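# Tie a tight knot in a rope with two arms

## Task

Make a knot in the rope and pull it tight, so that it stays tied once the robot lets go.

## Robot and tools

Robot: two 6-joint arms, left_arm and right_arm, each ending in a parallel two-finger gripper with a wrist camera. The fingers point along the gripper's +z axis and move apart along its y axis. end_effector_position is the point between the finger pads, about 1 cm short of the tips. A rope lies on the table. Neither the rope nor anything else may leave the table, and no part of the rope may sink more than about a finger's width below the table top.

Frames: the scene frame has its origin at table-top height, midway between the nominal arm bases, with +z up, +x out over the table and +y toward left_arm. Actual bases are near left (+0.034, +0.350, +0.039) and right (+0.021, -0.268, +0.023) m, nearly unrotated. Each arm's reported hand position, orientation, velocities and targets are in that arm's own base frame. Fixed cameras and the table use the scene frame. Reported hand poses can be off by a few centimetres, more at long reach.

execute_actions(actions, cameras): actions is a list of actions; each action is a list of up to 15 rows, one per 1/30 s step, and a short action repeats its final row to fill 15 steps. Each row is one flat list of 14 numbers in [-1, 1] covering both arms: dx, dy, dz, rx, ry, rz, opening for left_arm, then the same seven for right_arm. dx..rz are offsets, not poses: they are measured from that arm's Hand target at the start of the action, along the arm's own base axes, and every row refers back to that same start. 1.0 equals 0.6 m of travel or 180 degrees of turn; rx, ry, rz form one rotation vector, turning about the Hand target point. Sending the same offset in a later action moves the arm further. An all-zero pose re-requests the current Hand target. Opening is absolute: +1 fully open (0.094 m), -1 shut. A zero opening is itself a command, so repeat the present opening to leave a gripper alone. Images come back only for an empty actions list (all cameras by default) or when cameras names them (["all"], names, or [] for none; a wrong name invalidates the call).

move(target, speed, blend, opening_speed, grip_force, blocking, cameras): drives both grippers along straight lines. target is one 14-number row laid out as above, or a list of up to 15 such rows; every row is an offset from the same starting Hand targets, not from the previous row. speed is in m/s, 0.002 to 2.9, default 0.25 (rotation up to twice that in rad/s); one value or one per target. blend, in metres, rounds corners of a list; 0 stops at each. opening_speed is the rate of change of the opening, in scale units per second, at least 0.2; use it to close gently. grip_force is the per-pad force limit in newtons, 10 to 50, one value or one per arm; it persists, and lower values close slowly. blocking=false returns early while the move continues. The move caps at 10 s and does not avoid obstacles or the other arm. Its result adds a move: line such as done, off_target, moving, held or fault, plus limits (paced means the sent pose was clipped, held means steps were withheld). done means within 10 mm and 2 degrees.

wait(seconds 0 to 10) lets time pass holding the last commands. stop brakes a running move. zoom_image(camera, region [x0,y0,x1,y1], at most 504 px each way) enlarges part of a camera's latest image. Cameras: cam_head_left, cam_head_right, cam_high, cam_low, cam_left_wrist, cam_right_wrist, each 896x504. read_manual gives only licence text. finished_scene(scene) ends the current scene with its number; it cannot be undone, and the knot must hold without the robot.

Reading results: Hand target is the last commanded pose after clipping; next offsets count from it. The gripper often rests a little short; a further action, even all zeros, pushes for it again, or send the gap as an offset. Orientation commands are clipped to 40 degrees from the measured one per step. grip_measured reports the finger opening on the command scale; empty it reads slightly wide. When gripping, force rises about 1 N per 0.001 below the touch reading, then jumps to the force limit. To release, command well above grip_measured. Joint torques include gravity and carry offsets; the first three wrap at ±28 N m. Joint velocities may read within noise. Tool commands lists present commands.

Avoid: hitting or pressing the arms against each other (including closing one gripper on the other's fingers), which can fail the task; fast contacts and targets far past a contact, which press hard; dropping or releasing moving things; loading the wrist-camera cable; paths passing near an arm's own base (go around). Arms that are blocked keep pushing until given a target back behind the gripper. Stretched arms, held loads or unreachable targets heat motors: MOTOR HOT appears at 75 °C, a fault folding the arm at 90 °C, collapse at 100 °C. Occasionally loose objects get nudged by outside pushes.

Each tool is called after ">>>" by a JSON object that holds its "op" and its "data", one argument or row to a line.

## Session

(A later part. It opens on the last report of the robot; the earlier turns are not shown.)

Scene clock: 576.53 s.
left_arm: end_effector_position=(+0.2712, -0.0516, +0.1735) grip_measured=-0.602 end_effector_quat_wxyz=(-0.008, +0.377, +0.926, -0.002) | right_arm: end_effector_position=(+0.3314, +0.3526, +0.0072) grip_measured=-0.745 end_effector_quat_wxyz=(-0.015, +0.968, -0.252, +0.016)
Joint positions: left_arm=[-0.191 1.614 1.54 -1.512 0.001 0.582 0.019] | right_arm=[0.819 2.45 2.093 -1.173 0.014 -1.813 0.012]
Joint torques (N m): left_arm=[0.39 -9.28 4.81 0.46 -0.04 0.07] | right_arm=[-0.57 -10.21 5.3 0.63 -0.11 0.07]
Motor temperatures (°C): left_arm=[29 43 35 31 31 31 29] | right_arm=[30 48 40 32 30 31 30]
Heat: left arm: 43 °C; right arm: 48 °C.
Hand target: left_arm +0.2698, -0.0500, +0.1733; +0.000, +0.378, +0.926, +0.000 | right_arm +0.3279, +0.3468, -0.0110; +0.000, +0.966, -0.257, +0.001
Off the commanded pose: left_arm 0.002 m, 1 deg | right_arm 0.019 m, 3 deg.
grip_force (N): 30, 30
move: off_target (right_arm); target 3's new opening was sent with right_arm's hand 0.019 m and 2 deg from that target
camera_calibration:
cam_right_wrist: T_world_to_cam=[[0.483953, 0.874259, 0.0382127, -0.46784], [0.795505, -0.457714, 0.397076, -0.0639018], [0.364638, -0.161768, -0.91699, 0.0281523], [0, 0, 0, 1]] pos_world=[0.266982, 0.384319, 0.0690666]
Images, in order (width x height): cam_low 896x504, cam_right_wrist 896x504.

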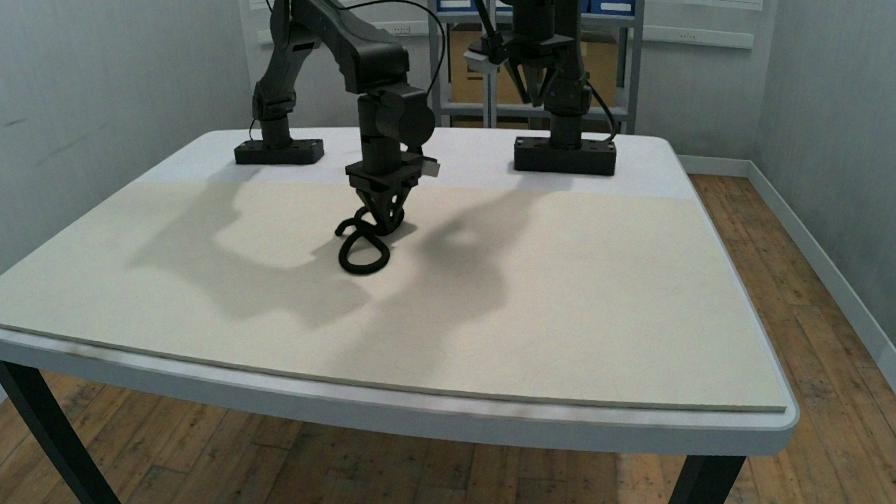

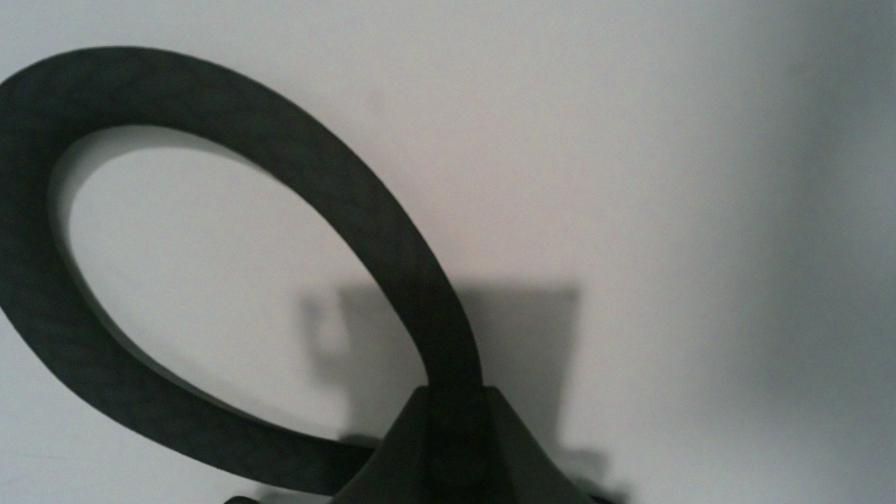

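>>> {"op": "move", "data": {
  "target": [
    [0,0,0,0,0,0,-0.6,0,0,0,0,0,0,-0.5],
    [0,0,0,0,0,0,-0.6,0,0,0.13,0,0,0,-0.5],
    [0,0,0,0,0,0,-0.6,0.02,-0.03,0.13,0,0,0,-0.5]
  ],
  "speed": 0.15,
  "cameras": ["cam_right_wrist"]
}}

Scene clock: 584.53 s.
left_arm: end_effector_position=(+0.2712, -0.0516, +0.1735) grip_measured=-0.602 end_effector_quat_wxyz=(-0.008, +0.377, +0.926, -0.002) | right_arm: end_effector_position=(+0.3457, +0.3302, +0.0698) grip_measured=-0.503 end_effector_quat_wxyz=(-0.006, +0.965, -0.262, +0.010)
Joint positions: left_arm=[-0.191 1.614 1.54 -1.512 0.001 0.582 0.019] | right_arm=[0.764 2.45 2.342 -1.443 0.011 -1.848 0.023]
Joint torques (N m): left_arm=[0.4 -9.26 4.81 0.47 -0.04 0.08] | right_arm=[0.21 -12.41 5.19 0.45 -0.07 0.02]
Heat: left arm: 43 °C; right arm: 49 °C.
Hand target: left_arm +0.2698, -0.0500, +0.1733; +0.000, +0.378, +0.926, +0.000 | right_arm +0.3400, +0.3287, +0.0670; +0.001, +0.966, -0.257, +0.001
Off the commanded pose: left_arm 0.002 m, 1 deg | right_arm 0.007 m, 1 deg.
grip_force (N): 30, 30
move: done
camera_calibration:
cam_right_wrist: T_world_to_cam=[[0.502249, 0.864533, 0.0181183, -0.459349], [0.792492, -0.468578, 0.390373, -0.105331], [0.34598, -0.181706, -0.920479, 0.0900533], [0, 0, 0, 1]] pos_world=[0.283025, 0.36413, 0.132333]
Images, in order (width x height): cam_right_wrist 896x504.

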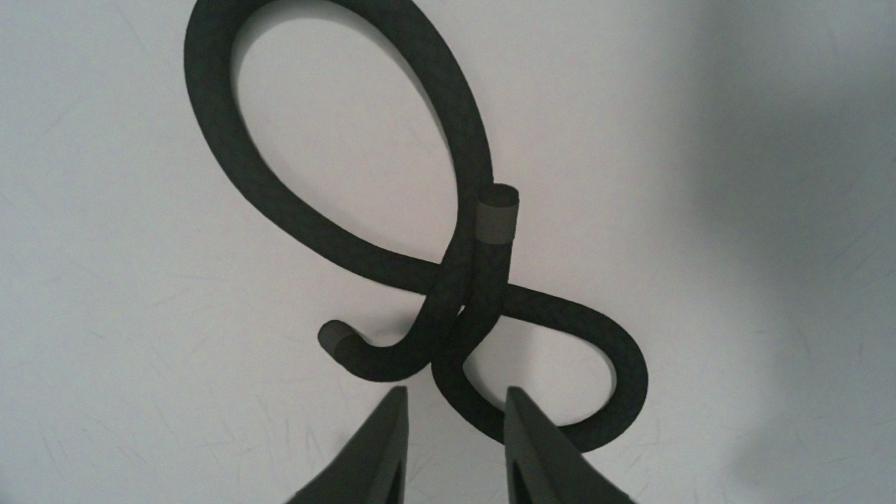

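>>> {"op": "move", "data": {
  "target": [
    [0,0,0,0,0,0,-0.6,-0.003,0.0255,-0.06,0,0,0,-0.5],
    [0,0,0,0,0,0,-0.6,-0.003,0.0255,-0.122,0,0,0,-0.5],
    [0,0,0,0,0,0,-0.6,-0.003,0.0255,-0.122,0,0,0,-1]
  ],
  "speed": 0.12,
  "cameras": ["cam_right_wrist"]
}}

Scene clock: 603.70 s.
left_arm: end_effector_position=(+0.2712, -0.0516, +0.1735) grip_measured=-0.602 end_effector_quat_wxyz=(-0.008, +0.377, +0.926, -0.002) | right_arm: end_effector_position=(+0.3463, +0.3480, +0.0149) grip_measured=-0.806 end_effector_quat_wxyz=(-0.021, +0.966, -0.257, +0.016)
Joint positions: left_arm=[-0.191 1.614 1.54 -1.512 0.001 0.582 0.019] | right_arm=[0.788 2.468 2.155 -1.205 0.007 -1.832 0.009]
Joint torques (N m): left_arm=[0.4 -9.25 4.82 0.46 -0.03 0.07] | right_arm=[0.31 -10 5.27 0.58 -0.04 0.08]
Heat: left arm: 43 °C; right arm: 51 °C.
Hand target: left_arm +0.2698, -0.0500, +0.1733; +0.000, +0.378, +0.926, +0.000 | right_arm +0.3381, +0.3441, -0.0062; +0.001, +0.966, -0.257, +0.001
Off the commanded pose: left_arm 0.002 m, 1 deg | right_arm 0.023 m, 3 deg.
grip_force (N): 30, 30
move: off_target (right_arm); target 3's new opening was sent with right_arm's hand 0.022 m and 2 deg from that target
camera_calibration:
cam_right_wrist: T_world_to_cam=[[0.493796, 0.868068, 0.0512234, -0.472806], [0.788436, -0.471788, 0.394695, -0.0735202], [0.366789, -0.154512, -0.917383, 0.0257622], [0, 0, 0, 1]] pos_world=[0.281986, 0.379722, 0.0768706]
Images, in order (width x height): cam_right_wrist 896x504.

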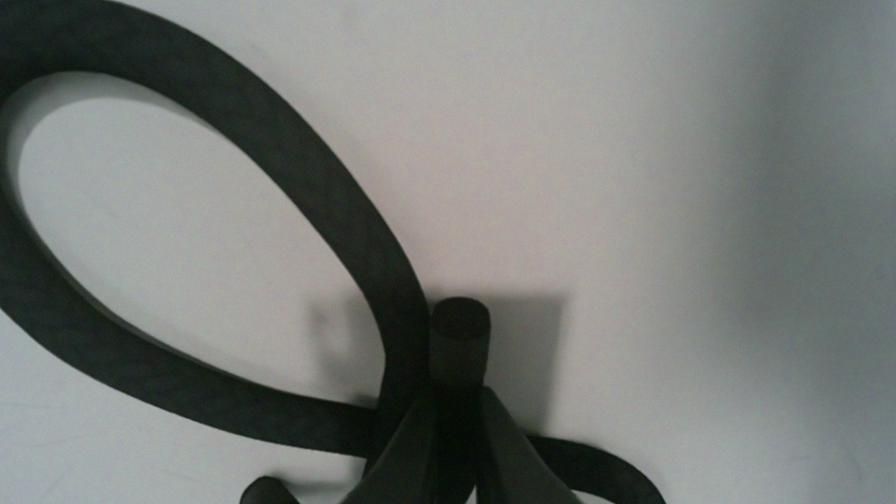

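>>> {"op": "move", "data": {
  "target": [
    [0,0,0,0,0,0,-0.6,0,0,0.06,0,0,0,-1],
    [0,0,0,0,0,0,-0.6,-0.06,0.0,0.06,0,0,0.05,-1],
    [0,0,0,0,0,0,-0.6,-0.118,-0.047,0.05,0,0,0.1,-1]
  ],
  "speed": 0.12,
  "cameras": ["cam_right_wrist","cam_low"]
}}

Scene clock: 621.20 s.
left_arm: end_effector_position=(+0.2712, -0.0516, +0.1735) grip_measured=-0.602 end_effector_quat_wxyz=(-0.008, +0.377, +0.926, -0.002) | right_arm: end_effector_position=(+0.2730, +0.3147, +0.0153) grip_measured=-0.810 end_effector_quat_wxyz=(+0.011, +0.994, -0.110, +0.001)
Joint positions: left_arm=[-0.191 1.614 1.54 -1.512 0.001 0.582 0.019] | right_arm=[0.86 2.209 1.709 -1.088 0.014 -2.062 0.009]
Joint torques (N m): left_arm=[0.38 -9.28 4.82 0.47 -0.03 0.07] | right_arm=[0.51 -13.33 4.52 0.48 -0.11 -0.03]
Heat: left arm: 43 °C; right arm: 50 °C.
Hand target: left_arm +0.2698, -0.0500, +0.1733; +0.000, +0.378, +0.926, +0.000 | right_arm +0.2674, +0.3158, +0.0238; +0.000, +0.995, -0.103, +0.001
Off the commanded pose: left_arm 0.002 m, 1 deg | right_arm 0.010 m, 1 deg.
grip_force (N): 30, 30
move: done
camera_calibration:
cam_right_wrist: T_world_to_cam=[[0.214757, 0.976474, -0.019452, -0.364591], [0.904974, -0.191462, 0.379954, -0.151424], [0.367291, -0.0992011, -0.924801, 0.0304267], [0, 0, 0, 1]] pos_world=[0.204158, 0.33004, 0.0785809]
Images, in order (width x height): cam_low 896x504, cam_right_wrist 896x504.

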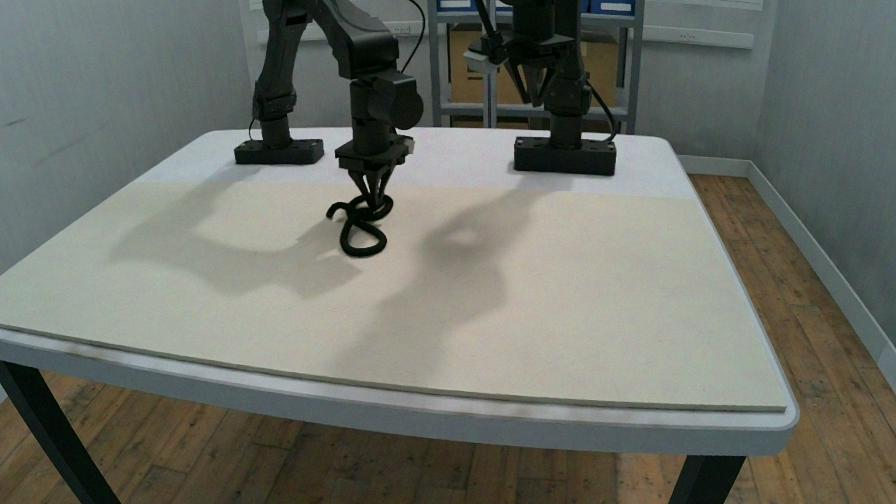

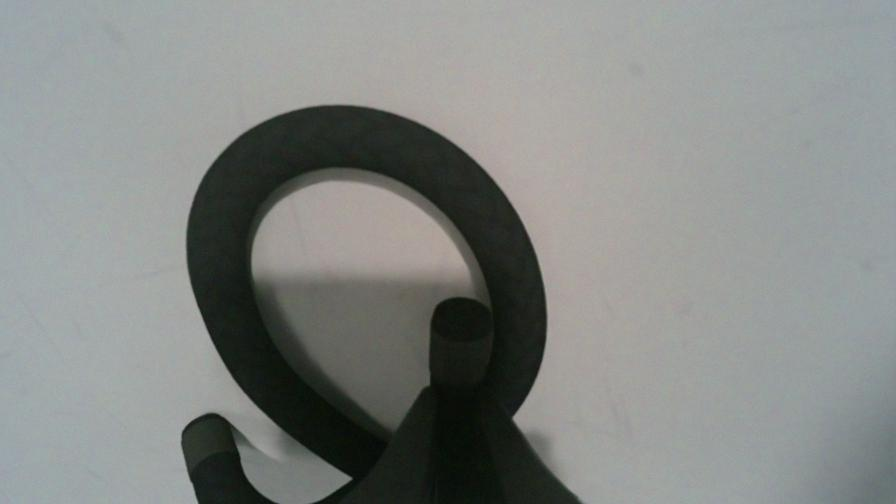

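>>> {"op": "move", "data": {
  "target": [
    [0,0,0,0,0,0,-0.6,0.02,0.005,-0.04,0,0,0,-1],
    [0,0,0,0,0,0,-0.6,0.02,0.005,-0.04,0,0,0,-0.65]
  ],
  "speed": 0.12,
  "opening_speed": 0.3
}}

>>> {"op": "move", "data": {
  "target": [
    [0,0,0,0,0,0,-0.6,0,0,0.13,0,0,0,-0.6],
    [0,0,0,0,0,0,-0.6,-0.02,-0.03,0.22,0,0,0,-0.6]
  ],
  "speed": 0.12,
  "cameras": ["cam_right_wrist","cam_low"]
}}

Scene clock: 660.43 s.
left_arm: end_effector_position=(+0.2712, -0.0516, +0.1735) grip_measured=-0.602 end_effector_quat_wxyz=(-0.008, +0.377, +0.926, -0.002) | right_arm: end_effector_position=(+0.2825, +0.3256, +0.0154) grip_measured=-0.653 end_effector_quat_wxyz=(-0.013, +0.995, -0.101, +0.017)
Joint positions: left_arm=[-0.191 1.614 1.54 -1.512 0.001 0.582 0.019] | right_arm=[0.86 2.209 1.709 -1.03 0.014 -2.079 0.016]
Joint torques (N m): left_arm=[0.36 -9.25 4.81 0.47 -0.03 0.08] | right_arm=[-0.79 -8.79 5.12 0.6 -0.11 -0.03]
Motor temperatures (°C): left_arm=[29 42 35 31 31 31 29] | right_arm=[30 53 38 31 30 31 31]
Heat: left arm: 42 °C; right arm: 53 °C.
Hand target: left_arm +0.2698, -0.0500, +0.1733; +0.000, +0.378, +0.926, +0.000 | right_arm +0.2794, +0.3188, -0.0002; +0.000, +0.995, -0.103, +0.001
Off the commanded pose: left_arm 0.002 m, 1 deg | right_arm 0.017 m, 2 deg.
grip_force (N): 30, 30
move: off_target (right_arm); target 2's new opening was sent with right_arm's hand 0.016 m and 1 deg from that target

Scene clock: 662.93 s.
left_arm: end_effector_position=(+0.2712, -0.0516, +0.1735) grip_measured=-0.602 end_effector_quat_wxyz=(-0.008, +0.377, +0.926, -0.002) | right_arm: end_effector_position=(+0.2671, +0.3021, +0.1164) grip_measured=-0.603 end_effector_quat_wxyz=(+0.012, +0.995, -0.102, +0.000)
Joint positions: left_arm=[-0.191 1.614 1.54 -1.512 0.001 0.582 0.019] | right_arm=[0.85 2.118 1.969 -1.442 0.014 -2.086 0.019]
Joint torques (N m): left_arm=[0.38 -9.25 4.82 0.46 -0.03 0.07] | right_arm=[-0.58 -11.73 8.42 0.17 -0.11 -0.03]
Heat: left arm: 42 °C; right arm: 53 °C.
Hand target: left_arm +0.2698, -0.0500, +0.1733; +0.000, +0.378, +0.926, +0.000 | right_arm +0.2674, +0.3008, +0.1319; +0.000, +0.995, -0.103, +0.001
Off the commanded pose: left_arm 0.002 m, 1 deg | right_arm 0.015 m, 1 deg.
grip_force (N): 30, 30
move: off_target (right_arm)
camera_calibration:
cam_right_wrist: T_world_to_cam=[[0.200125, 0.979507, -0.0227285, -0.345667], [0.908983, -0.176959, 0.377406, -0.192107], [0.365649, -0.096188, -0.925769, 0.124574], [0, 0, 0, 1]] pos_world=[0.198248, 0.31657, 0.179972]
Images, in order (width x height): cam_low 896x504, cam_right_wrist 896x504.

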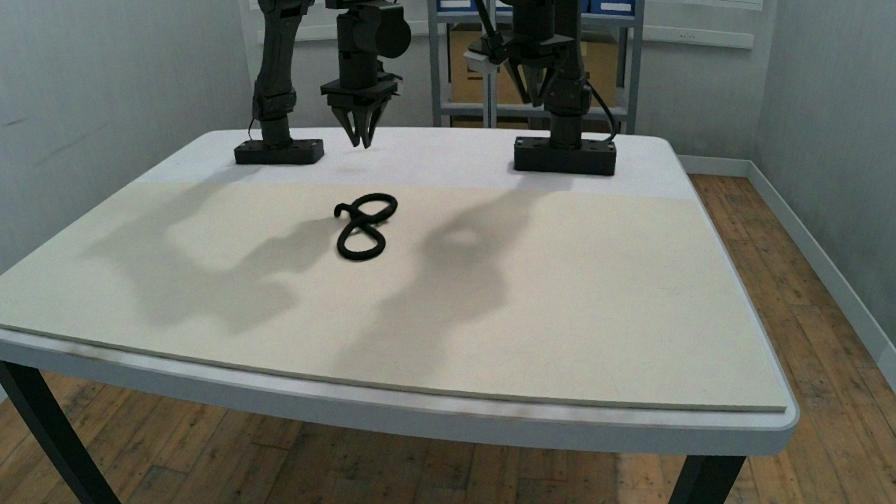

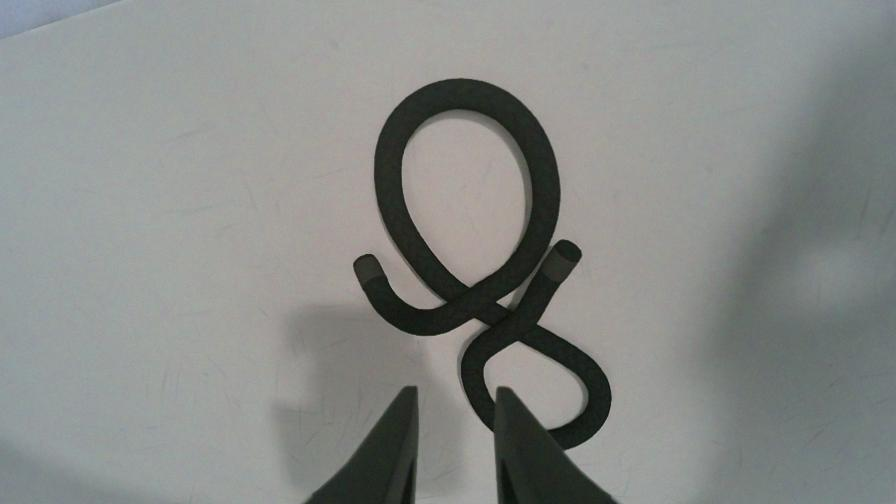

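>>> {"op": "move", "data": {
  "target": [
    [0,0,0,0,0,0,-0.6,0.1,-0.3,0.05,0,0,-0.3,-0.6],
    [0,0,0,0,0,0,-0.6,0.1,-0.467,0.05,0,0,-0.6,-0.6],
    [-0.118,-0.35,-0.05,0,0,-0.32,-0.5,0.1,-0.467,0.05,0,0,-0.6,-0.6]
  ],
  "speed": 0.35,
  "blend": [0.03,0.03,0],
  "cameras": ["cam_left_wrist"]
}}

Scene clock: 693.70 s.
left_arm: end_effector_position=(+0.1916, -0.2509, +0.1387) grip_measured=-0.502 end_effector_quat_wxyz=(-0.016, +0.776, +0.631, +0.001) | right_arm: end_effector_position=(+0.3352, +0.0210, +0.1576) grip_measured=-0.603 end_effector_quat_wxyz=(-0.004, -0.505, +0.863, -0.003)
Joint positions: left_arm=[-0.923 1.77 1.576 -1.41 -0.002 0.853 0.023] | right_arm=[0.065 1.828 1.725 -1.471 0.01 -0.995 0.019]
Joint torques (N m): left_arm=[0.25 -7.97 9.42 0.38 0 0.08] | right_arm=[-0.32 -10.17 4.68 0.4 -0.07 0.08]
Heat: left arm: 42 °C; right arm: 53 °C.
Hand target: left_arm +0.1991, -0.2600, +0.1433; +0.000, +0.777, +0.629, +0.000 | right_arm +0.3274, +0.0207, +0.1619; -0.001, -0.502, +0.865, +0.000
Off the commanded pose: left_arm 0.013 m, 2 deg | right_arm 0.009 m, 1 deg.
grip_force (N): 30, 30
move: off_target (left_arm); target 3's new opening was sent with left_arm's hand 0.013 m and 2 deg from that target
camera_calibration:
cam_left_wrist: T_world_to_cam=[[-0.9754, 0.216824, 0.0397762, 0.237858], [0.211913, 0.872558, 0.440154, 0.154449], [0.0607291, 0.437755, -0.897041, 0.315284], [0, 0, 0, 1]] pos_world=[0.18013, -0.324356, 0.20538]
Images, in order (width x height): cam_left_wrist 896x504.

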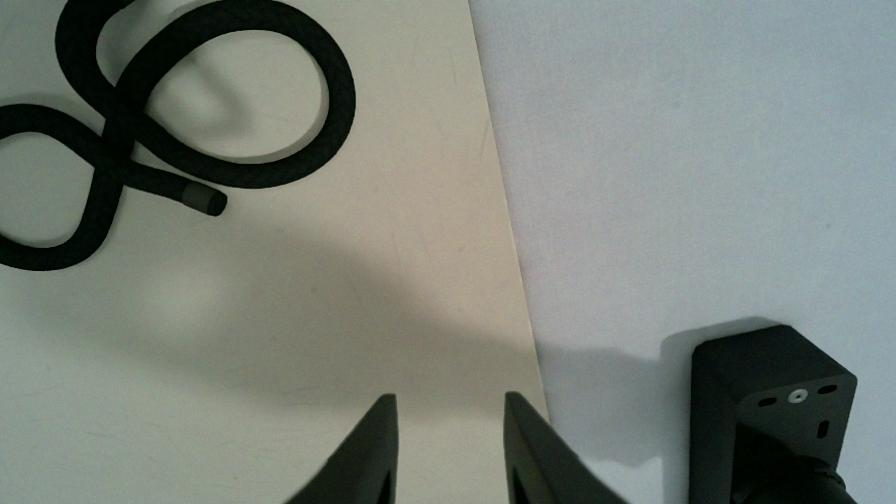

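>>> {"op": "move", "data": {
  "target": [
    [0.118,0.35,0.05,0,0,0,-0.5,0,0,0,0,0,0,-0.5],
    [0.118,0.35,0.05,0,0,0,-0.5,0.045,0.4,-0.09,0,0,-0.36,-0.5]
  ],
  "speed": 0.35,
  "cameras": ["cam_right_wrist"]
}}

Scene clock: 741.20 s.
left_arm: end_effector_position=(+0.2710, -0.0471, +0.1671) grip_measured=-0.502 end_effector_quat_wxyz=(-0.004, +0.774, +0.633, +0.005) | right_arm: end_effector_position=(+0.3517, +0.2598, +0.1135) grip_measured=-0.503 end_effector_quat_wxyz=(+0.005, +0.037, +0.999, +0.008)
Joint positions: left_arm=[-0.184 1.591 1.491 -1.47 -0.013 1.585 0.023] | right_arm=[0.632 2.239 2.151 -1.465 -0.005 0.705 0.023]
Joint torques (N m): left_arm=[-0.14 -7.16 8.57 0.09 0.11 0.1] | right_arm=[-0.03 -8.55 8.98 0.34 0.03 0.09]
Motor temperatures (°C): left_arm=[29 42 38 31 31 31 29] | right_arm=[30 48 39 31 30 31 30]
Heat: left arm: 42 °C; right arm: 48 °C.
Hand target: left_arm +0.2699, -0.0500, +0.1734; +0.000, +0.777, +0.629, +0.000 | right_arm +0.3543, +0.2607, +0.1077; -0.001, +0.040, +0.999, +0.000
Off the commanded pose: left_arm 0.007 m, 1 deg | right_arm 0.006 m, 1 deg.
grip_force (N): 30, 30
move: done
camera_calibration:
cam_right_wrist: T_world_to_cam=[[-0.0701479, -0.997445, -0.0135165, 0.286361], [-0.928406, 0.0603242, 0.366639, 0.310408], [-0.364887, 0.0382677, -0.930265, 0.309251], [0, 0, 0, 1]] pos_world=[0.421113, 0.25507, 0.177749]
Images, in order (width x height): cam_right_wrist 896x504.

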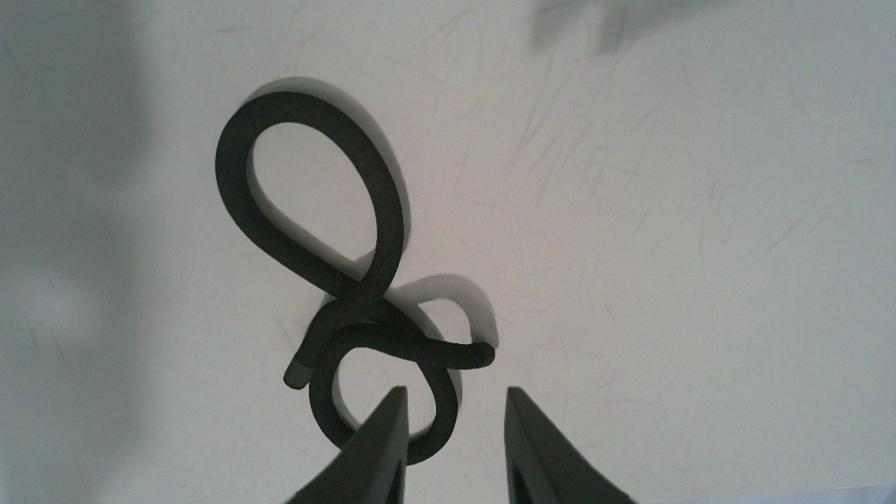

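>>> {"op": "move", "data": {
  "target": [
    [0,0,0,0,0,0,-0.5,-0.007,0.045,-0.1,0,0,-0.1,-0.62],
    [0,0,0,0,0,0,-0.5,-0.007,0.045,-0.2,0,0,-0.1,-0.62],
    [0,0,0,0,0,0,-0.5,-0.007,0.045,-0.2,0,0,-0.1,-1]
  ],
  "speed": 0.12,
  "cameras": ["cam_right_wrist"]
}}

Scene clock: 771.47 s.
left_arm: end_effector_position=(+0.2710, -0.0471, +0.1671) grip_measured=-0.502 end_effector_quat_wxyz=(-0.004, +0.774, +0.633, +0.005) | right_arm: end_effector_position=(+0.3558, +0.2905, +0.0068) grip_measured=-0.758 end_effector_quat_wxyz=(+0.009, +0.196, +0.980, +0.017)
Joint positions: left_arm=[-0.184 1.591 1.491 -1.47 -0.013 1.585 0.023] | right_arm=[0.679 2.337 1.891 -1.086 -0.009 1.073 0.011]
Joint torques (N m): left_arm=[-0.14 -7.17 8.58 0.09 0.11 0.1] | right_arm=[0.43 -9.33 5.07 0.69 0.06 0.1]
Heat: left arm: 40 °C; right arm: 46 °C.
Hand target: left_arm +0.2699, -0.0500, +0.1734; +0.000, +0.777, +0.629, +0.000 | right_arm +0.3501, +0.2876, -0.0122; -0.001, +0.196, +0.981, +0.000
Off the commanded pose: left_arm 0.007 m, 1 deg | right_arm 0.020 m, 2 deg.
grip_force (N): 30, 30
move: off_target (right_arm); target 3's new opening was sent with right_arm's hand 0.020 m and 2 deg from that target
camera_calibration:
cam_right_wrist: T_world_to_cam=[[-0.380384, -0.924147, -0.0354961, 0.405039], [-0.865431, 0.342159, 0.366, 0.247195], [-0.326092, 0.16994, -0.929938, 0.158324], [0, 0, 0, 1]] pos_world=[0.419629, 0.26283, 0.0711351]
Images, in order (width x height): cam_right_wrist 896x504.

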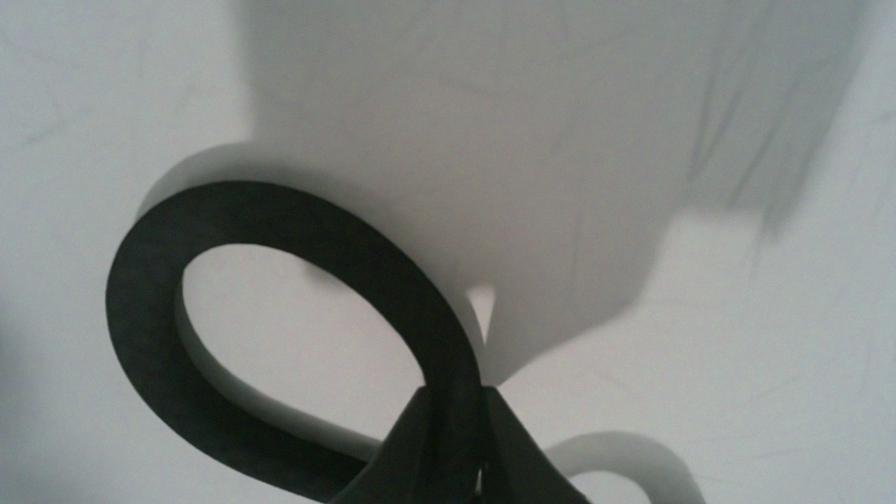

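>>> {"op": "move", "data": {
  "target": [
    [0,0,0,0,0,0,-0.5,0,0,0.05,0,0,0,-1],
    [0,0,0,0,0,0,-0.5,-0.03,0,0.05,0,0,0.3,-1]
  ],
  "speed": 0.15,
  "cameras": ["cam_right_wrist","cam_low","cam_high"]
}}

Scene clock: 784.33 s.
left_arm: end_effector_position=(+0.2710, -0.0471, +0.1671) grip_measured=-0.502 end_effector_quat_wxyz=(-0.004, +0.774, +0.633, +0.005) | right_arm: end_effector_position=(+0.3336, +0.2844, +0.0064) grip_measured=-0.761 end_effector_quat_wxyz=(-0.017, -0.263, +0.965, -0.004)
Joint positions: left_arm=[-0.184 1.591 1.491 -1.47 -0.013 1.585 0.023] | right_arm=[0.701 2.326 1.869 -1.149 -0.007 0.169 0.011]
Joint torques (N m): left_arm=[-0.14 -7.16 8.58 0.09 0.11 0.09] | right_arm=[0.8 -14.42 4.59 0.56 0.06 -0.03]
Heat: left arm: 40 °C; right arm: 49 °C.
Hand target: left_arm +0.2699, -0.0500, +0.1734; +0.000, +0.777, +0.629, +0.000 | right_arm +0.3321, +0.2877, +0.0178; -0.001, -0.271, +0.963, +0.000
Off the commanded pose: left_arm 0.007 m, 1 deg | right_arm 0.012 m, 2 deg.
grip_force (N): 30, 30
move: off_target (right_arm)
camera_calibration:
cam_right_wrist: T_world_to_cam=[[0.509856, -0.86026, 0.000629475, 0.0756454], [-0.785388, -0.465183, 0.408376, 0.432905], [-0.351016, -0.208707, -0.912814, 0.267751], [0, 0, 0, 1]] pos_world=[0.395415, 0.322336, 0.0675713]
Images, in order (width x height): cam_high 896x504, cam_low 896x504, cam_right_wrist 896x504.

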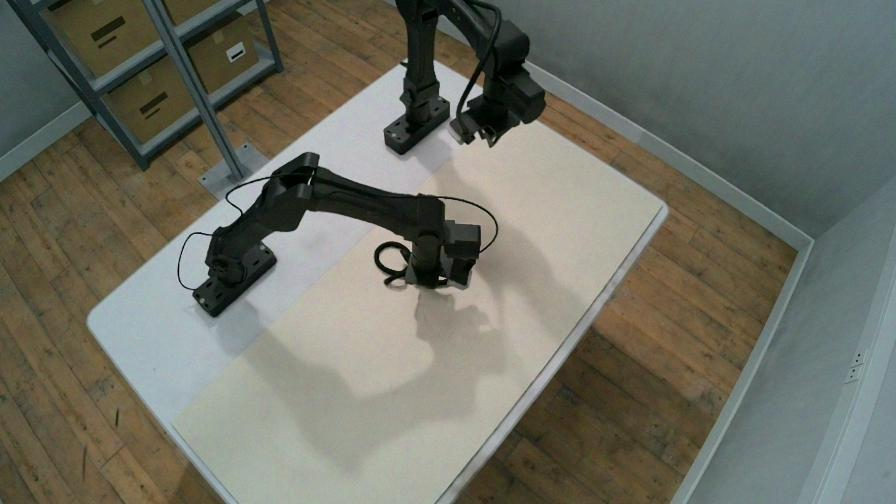

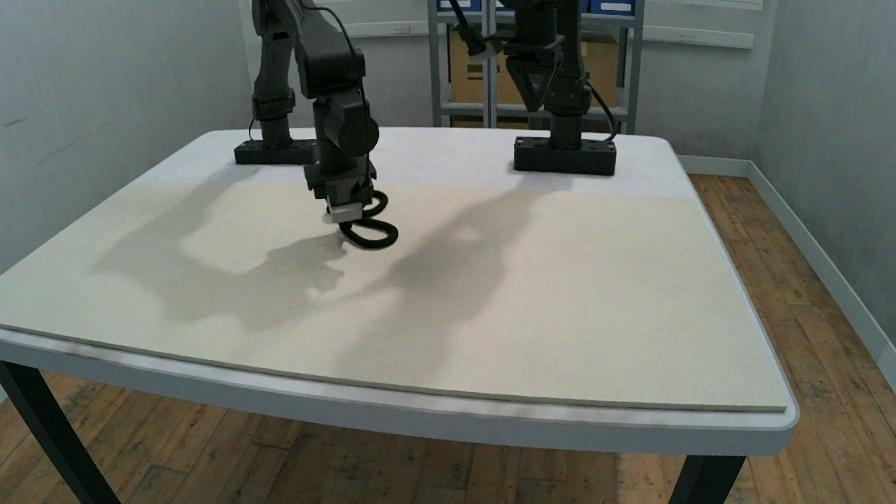

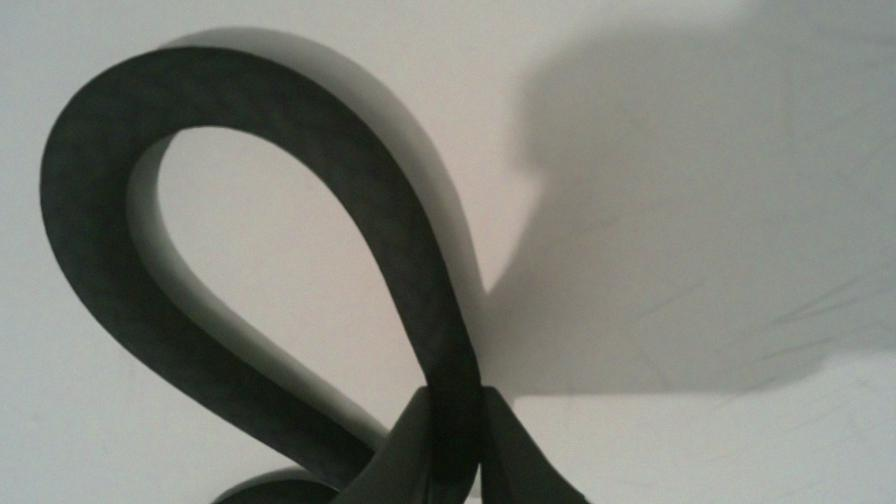

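>>> {"op": "wait", "data": {
  "seconds": 0.1,
  "cameras": ["cam_head_left","cam_low","cam_left_wrist"]
}}

>>> {"op": "zoom_image", "data": {
  "camera": "cam_head_left",
  "region": [400, 230, 560, 330]
}}

>>> {"op": "zoom_image", "data": {
  "camera": "cam_low",
  "region": [300, 170, 440, 270]
}}

Scene clock: 790.80 s.
left_arm: end_effector_position=(+0.2710, -0.0471, +0.1671) grip_measured=-0.502 end_effector_quat_wxyz=(-0.004, +0.774, +0.633, +0.005) | right_arm: end_effector_position=(+0.3336, +0.2844, +0.0064) grip_measured=-0.761 end_effector_quat_wxyz=(-0.017, -0.263, +0.965, -0.004)
Joint positions: left_arm=[-0.184 1.591 1.491 -1.47 -0.013 1.585 0.023] | right_arm=[0.701 2.326 1.869 -1.149 -0.007 0.168 0.011]
Joint torques (N m): left_arm=[-0.14 -7.16 8.57 0.09 0.11 0.09] | right_arm=[0.8 -14.42 4.62 0.56 0.05 -0.01]
Heat: left arm: 40 °C; right arm: 51 °C.
Hand target: left_arm +0.2699, -0.0500, +0.1734; +0.000, +0.777, +0.629, +0.000 | right_arm +0.3321, +0.2877, +0.0178; -0.001, -0.271, +0.963, +0.000
Tool commands: left_gripper/opening=-0.5 right_gripper/opening=-1.0
Off the commanded pose: left_arm 0.007 m, 1 deg | right_arm 0.012 m, 2 deg.
grip_force (N): 30, 30
wait: 0.10 s; at rest from the start
camera_calibration:
cam_left_wrist: T_world_to_cam=[[-0.977176, 0.211808, 0.0162551, 0.274136], [0.197929, 0.880009, 0.43175, -0.047103], [0.0771436, 0.425113, -0.901847, 0.242541], [0, 0, 0, 1]] pos_world=[0.258491, -0.11972, 0.234615]
Images, in order (width x height): cam_head_left 896x504, cam_low 896x504, cam_left_wrist 896x504.

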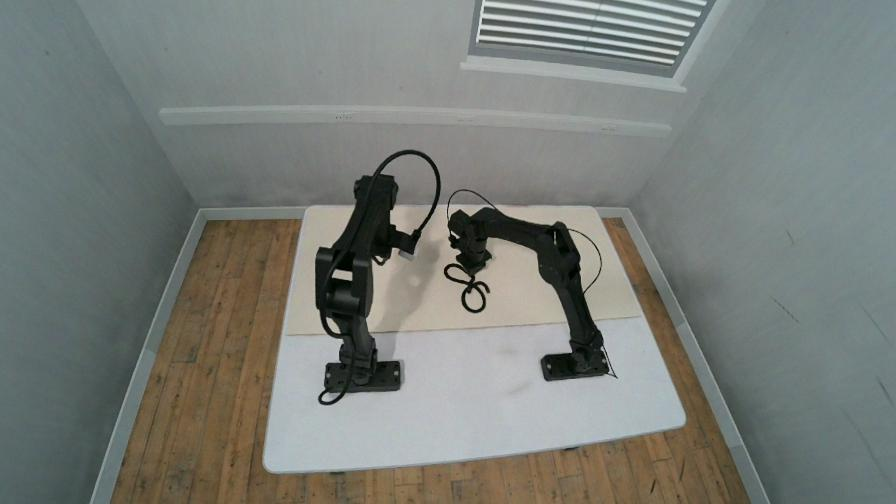

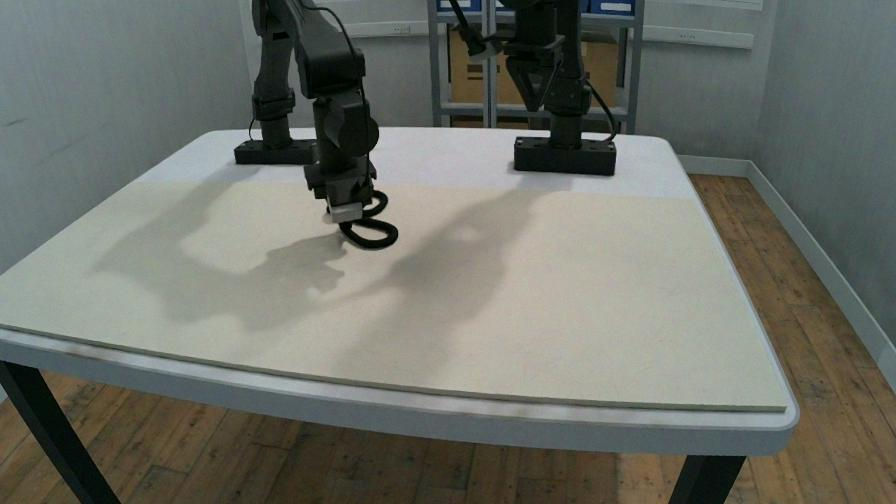

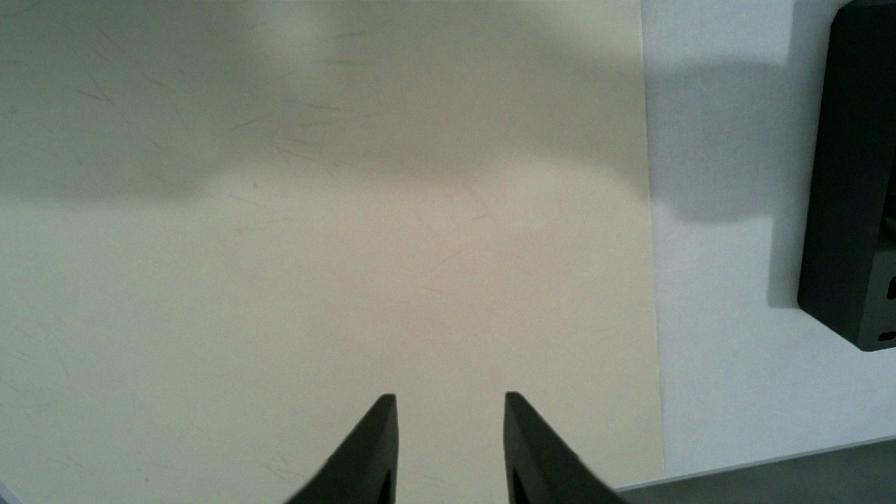

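Scaled by 3.150.

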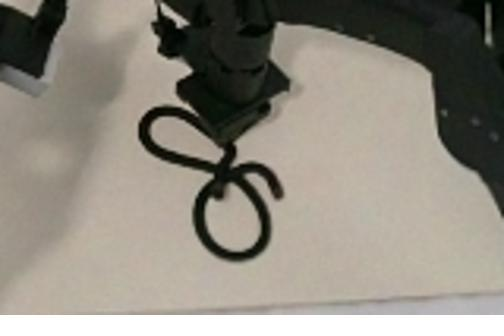

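Scaled by 3.600.

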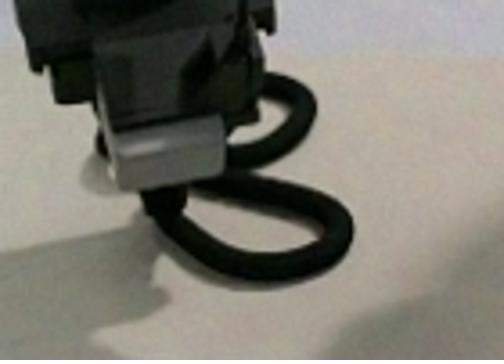

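>>> {"op": "move", "data": {
  "target": [
    [0,0,0,0,0,0,-0.5,-0.045,0.0,0.0,0,0,0.08,-1]
  ],
  "speed": 0.15,
  "cameras": ["cam_head_left"]
}}

>>> {"op": "zoom_image", "data": {
  "camera": "cam_head_left",
  "region": [400, 230, 560, 330]
}}

Scene clock: 802.80 s.
left_arm: end_effector_position=(+0.2710, -0.0471, +0.1671) grip_measured=-0.502 end_effector_quat_wxyz=(-0.004, +0.774, +0.633, +0.005) | right_arm: end_effector_position=(+0.3057, +0.2857, +0.0077) grip_measured=-0.761 end_effector_quat_wxyz=(-0.017, -0.383, +0.923, -0.003)
Joint positions: left_arm=[-0.184 1.591 1.491 -1.47 -0.013 1.585 0.023] | right_arm=[0.747 2.242 1.732 -1.095 -0.005 -0.04 0.011]
Joint torques (N m): left_arm=[-0.16 -7.16 8.58 0.1 0.11 0.1] | right_arm=[0.5 -13.71 4.57 0.59 0.05 -0.05]
Motor temperatures (°C): left_arm=[29 40 37 31 31 31 29] | right_arm=[30 53 39 31 30 31 30]
Heat: left arm: 40 °C; right arm: 53 °C.
Hand target: left_arm +0.2699, -0.0500, +0.1734; +0.000, +0.777, +0.629, +0.000 | right_arm +0.3053, +0.2876, +0.0179; -0.001, -0.389, +0.921, +0.000
Off the commanded pose: left_arm 0.007 m, 1 deg | right_arm 0.010 m, 2 deg.
grip_force (N): 30, 30
move: done
Images, in order (width x height): cam_head_left 896x504.

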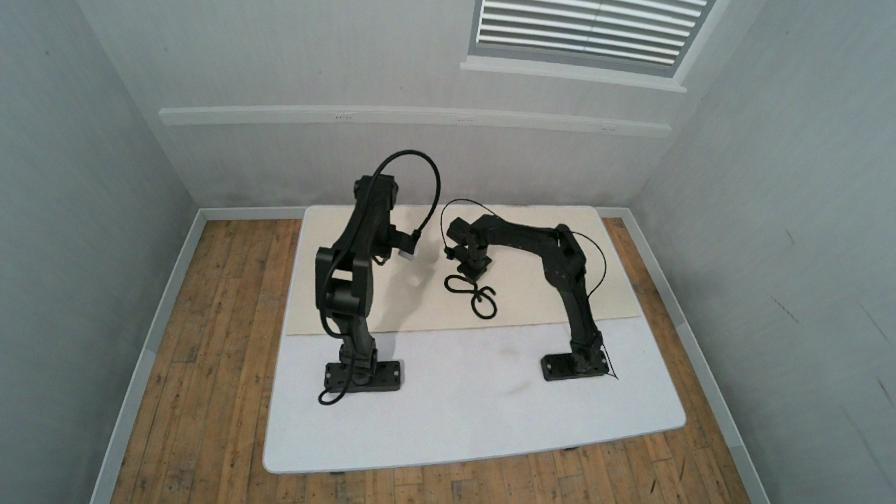

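Scaled by 3.150.

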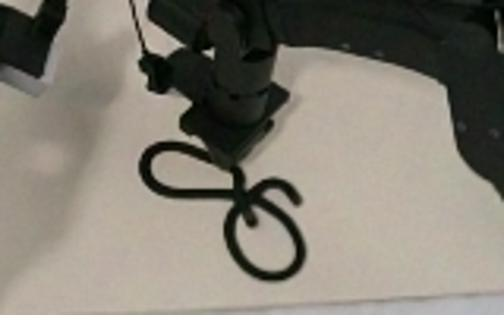

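>>> {"op": "move", "data": {
  "target": [
    [0,0,0,0,0,0,-0.5,0,0.0,-0.03,0,0,0.0,-1],
    [0,0,0,0,0,0,-0.5,0,0.0,-0.03,0,0,0.0,-0.65]
  ],
  "speed": 0.1,
  "opening_speed": 0.3
}}

>>> {"op": "move", "data": {
  "target": [
    [0,0,0,0,0,0,-0.5,0,0,0.13,0,0,0,-0.65],
    [0,0,0,0,0,0,-0.5,0.0,-0.0,0.22,0,0,0,-0.6]
  ],
  "speed": 0.12,
  "cameras": ["cam_right_wrist","cam_head_left"]
}}

>>> {"op": "zoom_image", "data": {
  "camera": "cam_head_left",
  "region": [400, 230, 560, 330]
}}

Scene clock: 819.60 s.
left_arm: end_effector_position=(+0.2710, -0.0471, +0.1671) grip_measured=-0.502 end_effector_quat_wxyz=(-0.004, +0.774, +0.633, +0.005) | right_arm: end_effector_position=(+0.3074, +0.2873, -0.0006) grip_measured=-0.653 end_effector_quat_wxyz=(-0.006, -0.384, +0.923, +0.001)
Joint positions: left_arm=[-0.184 1.591 1.491 -1.47 -0.013 1.585 0.023] | right_arm=[0.747 2.237 1.691 -1.035 -0.005 -0.041 0.016]
Joint torques (N m): left_arm=[-0.14 -7.16 8.58 0.09 0.11 0.1] | right_arm=[0.47 -11.78 4.59 0.61 0.05 -0.01]
Motor temperatures (°C): left_arm=[29 40 37 31 31 31 29] | right_arm=[30 55 38 31 30 31 31]
Heat: left arm: 40 °C; right arm: 55 °C.
Hand target: left_arm +0.2699, -0.0500, +0.1734; +0.000, +0.777, +0.629, +0.000 | right_arm +0.3052, +0.2876, -0.0002; -0.001, -0.389, +0.921, +0.000
Off the commanded pose: left_arm 0.007 m, 1 deg | right_arm 0.002 m, 1 deg.
grip_force (N): 30, 30
move: done

Scene clock: 822.60 s.
left_arm: end_effector_position=(+0.2710, -0.0471, +0.1671) grip_measured=-0.502 end_effector_quat_wxyz=(-0.004, +0.774, +0.633, +0.005) | right_arm: end_effector_position=(+0.3044, +0.2845, +0.1230) grip_measured=-0.603 end_effector_quat_wxyz=(-0.010, -0.384, +0.923, -0.001)
Joint positions: left_arm=[-0.184 1.591 1.491 -1.47 -0.013 1.585 0.023] | right_arm=[0.747 2.188 2.105 -1.508 -0.005 -0.041 0.019]
Joint torques (N m): left_arm=[-0.16 -7.15 8.55 0.09 0.11 0.09] | right_arm=[0.49 -10.71 8.62 0.27 0.05 -0.01]
Heat: left arm: 40 °C; right arm: 54 °C.
Hand target: left_arm +0.2699, -0.0500, +0.1734; +0.000, +0.777, +0.629, +0.000 | right_arm +0.3052, +0.2876, +0.1318; -0.001, -0.389, +0.921, +0.000
Off the commanded pose: left_arm 0.007 m, 1 deg | right_arm 0.009 m, 1 deg.
grip_force (N): 30, 30
move: done
camera_calibration:
cam_right_wrist: T_world_to_cam=[[0.711301, -0.702875, -0.00418829, -0.0150094], [-0.644811, -0.65489, 0.394129, 0.375423], [-0.279766, -0.277644, -0.919045, 0.362503], [0, 0, 0, 1]] pos_world=[0.354169, 0.335957, 0.185129]
Images, in order (width x height): cam_head_left 896x504, cam_right_wrist 896x504.

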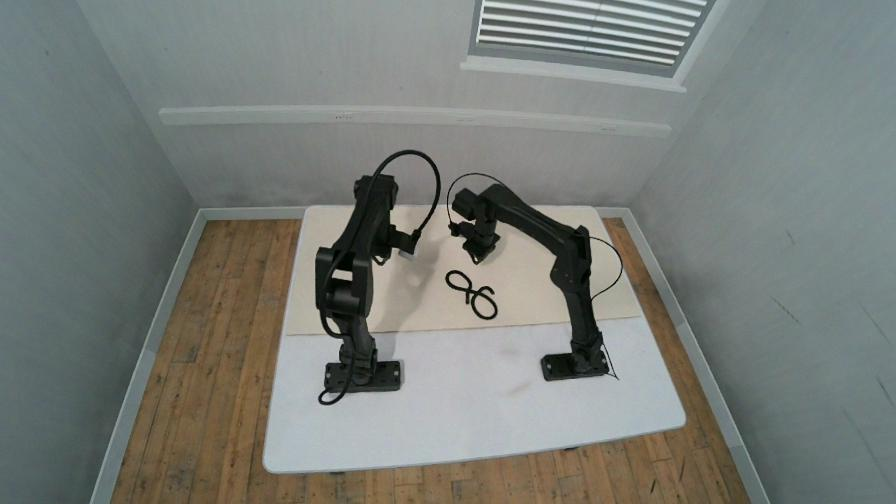

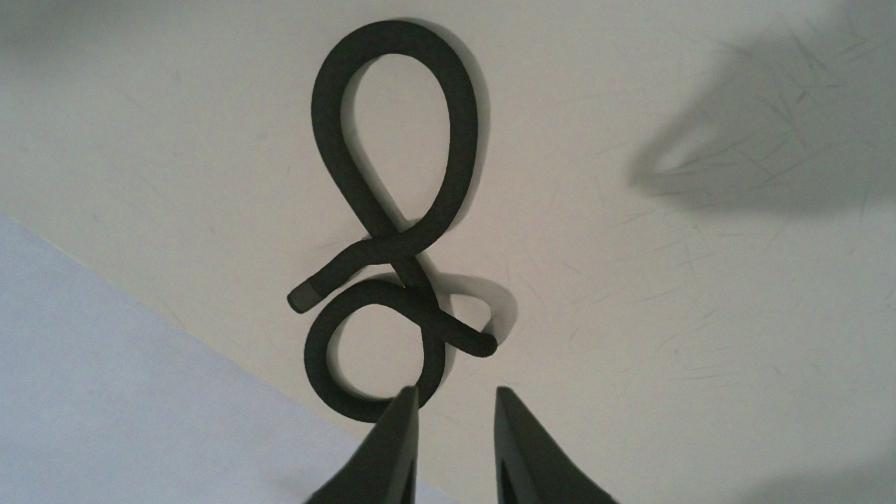

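Scaled by 3.150.

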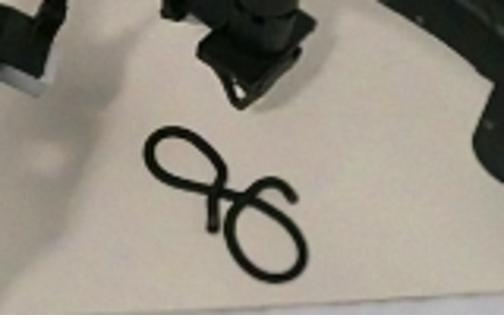

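>>> {"op": "move", "data": {
  "target": [
    [0,0,0,0,0,0,-0.5,0.037,0.0215,-0.13,0,0,-0.105,-0.55],
    [0,0,0,0,0,0,-0.5,0.037,0.0215,-0.24,0,0,-0.105,-0.55],
    [0,0,0,0,0,0,-0.5,0.037,0.0215,-0.24,0,0,-0.105,-1]
  ],
  "speed": 0.15,
  "cameras": ["cam_right_wrist"]
}}

Scene clock: 883.93 s.
left_arm: end_effector_position=(+0.2710, -0.0471, +0.1671) grip_measured=-0.502 end_effector_quat_wxyz=(-0.004, +0.774, +0.633, +0.005) | right_arm: end_effector_position=(+0.3275, +0.3059, +0.0025) grip_measured=-0.752 end_effector_quat_wxyz=(+0.009, -0.238, +0.971, +0.008)
Joint positions: left_arm=[-0.184 1.591 1.491 -1.47 -0.013 1.585 0.023] | right_arm=[0.747 2.309 1.825 -1.064 -0.005 0.265 0.012]
Joint torques (N m): left_arm=[-0.14 -7.15 8.58 0.09 0.11 0.1] | right_arm=[-0.53 -9.57 5.24 0.7 0.04 0.09]
Motor temperatures (°C): left_arm=[29 39 38 31 31 31 29] | right_arm=[30 49 42 31 30 31 30]
Heat: left arm: 39 °C; right arm: 49 °C.
Hand target: left_arm +0.2699, -0.0500, +0.1734; +0.000, +0.777, +0.629, +0.000 | right_arm +0.3275, +0.3006, -0.0122; -0.001, -0.233, +0.973, +0.000
Off the commanded pose: left_arm 0.007 m, 1 deg | right_arm 0.016 m, 2 deg.
grip_force (N): 30, 30
move: off_target (right_arm); target 3's new opening was sent with right_arm's hand 0.016 m and 2 deg from that target
camera_calibration:
cam_right_wrist: T_world_to_cam=[[0.466071, -0.8847, -0.00912811, 0.118985], [-0.825073, -0.438338, 0.356531, 0.444522], [-0.319424, -0.158637, -0.934239, 0.240864], [0, 0, 0, 1]] pos_world=[0.388245, 0.338327, 0.0676251]
Images, in order (width x height): cam_right_wrist 896x504.

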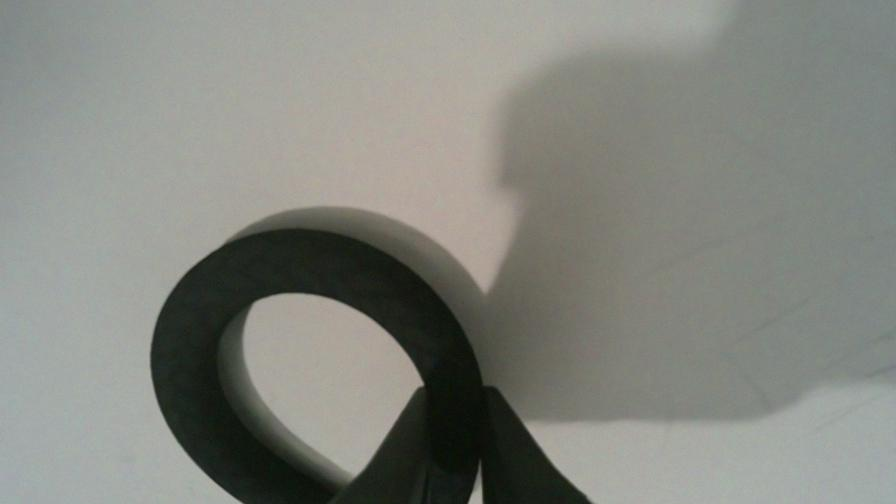

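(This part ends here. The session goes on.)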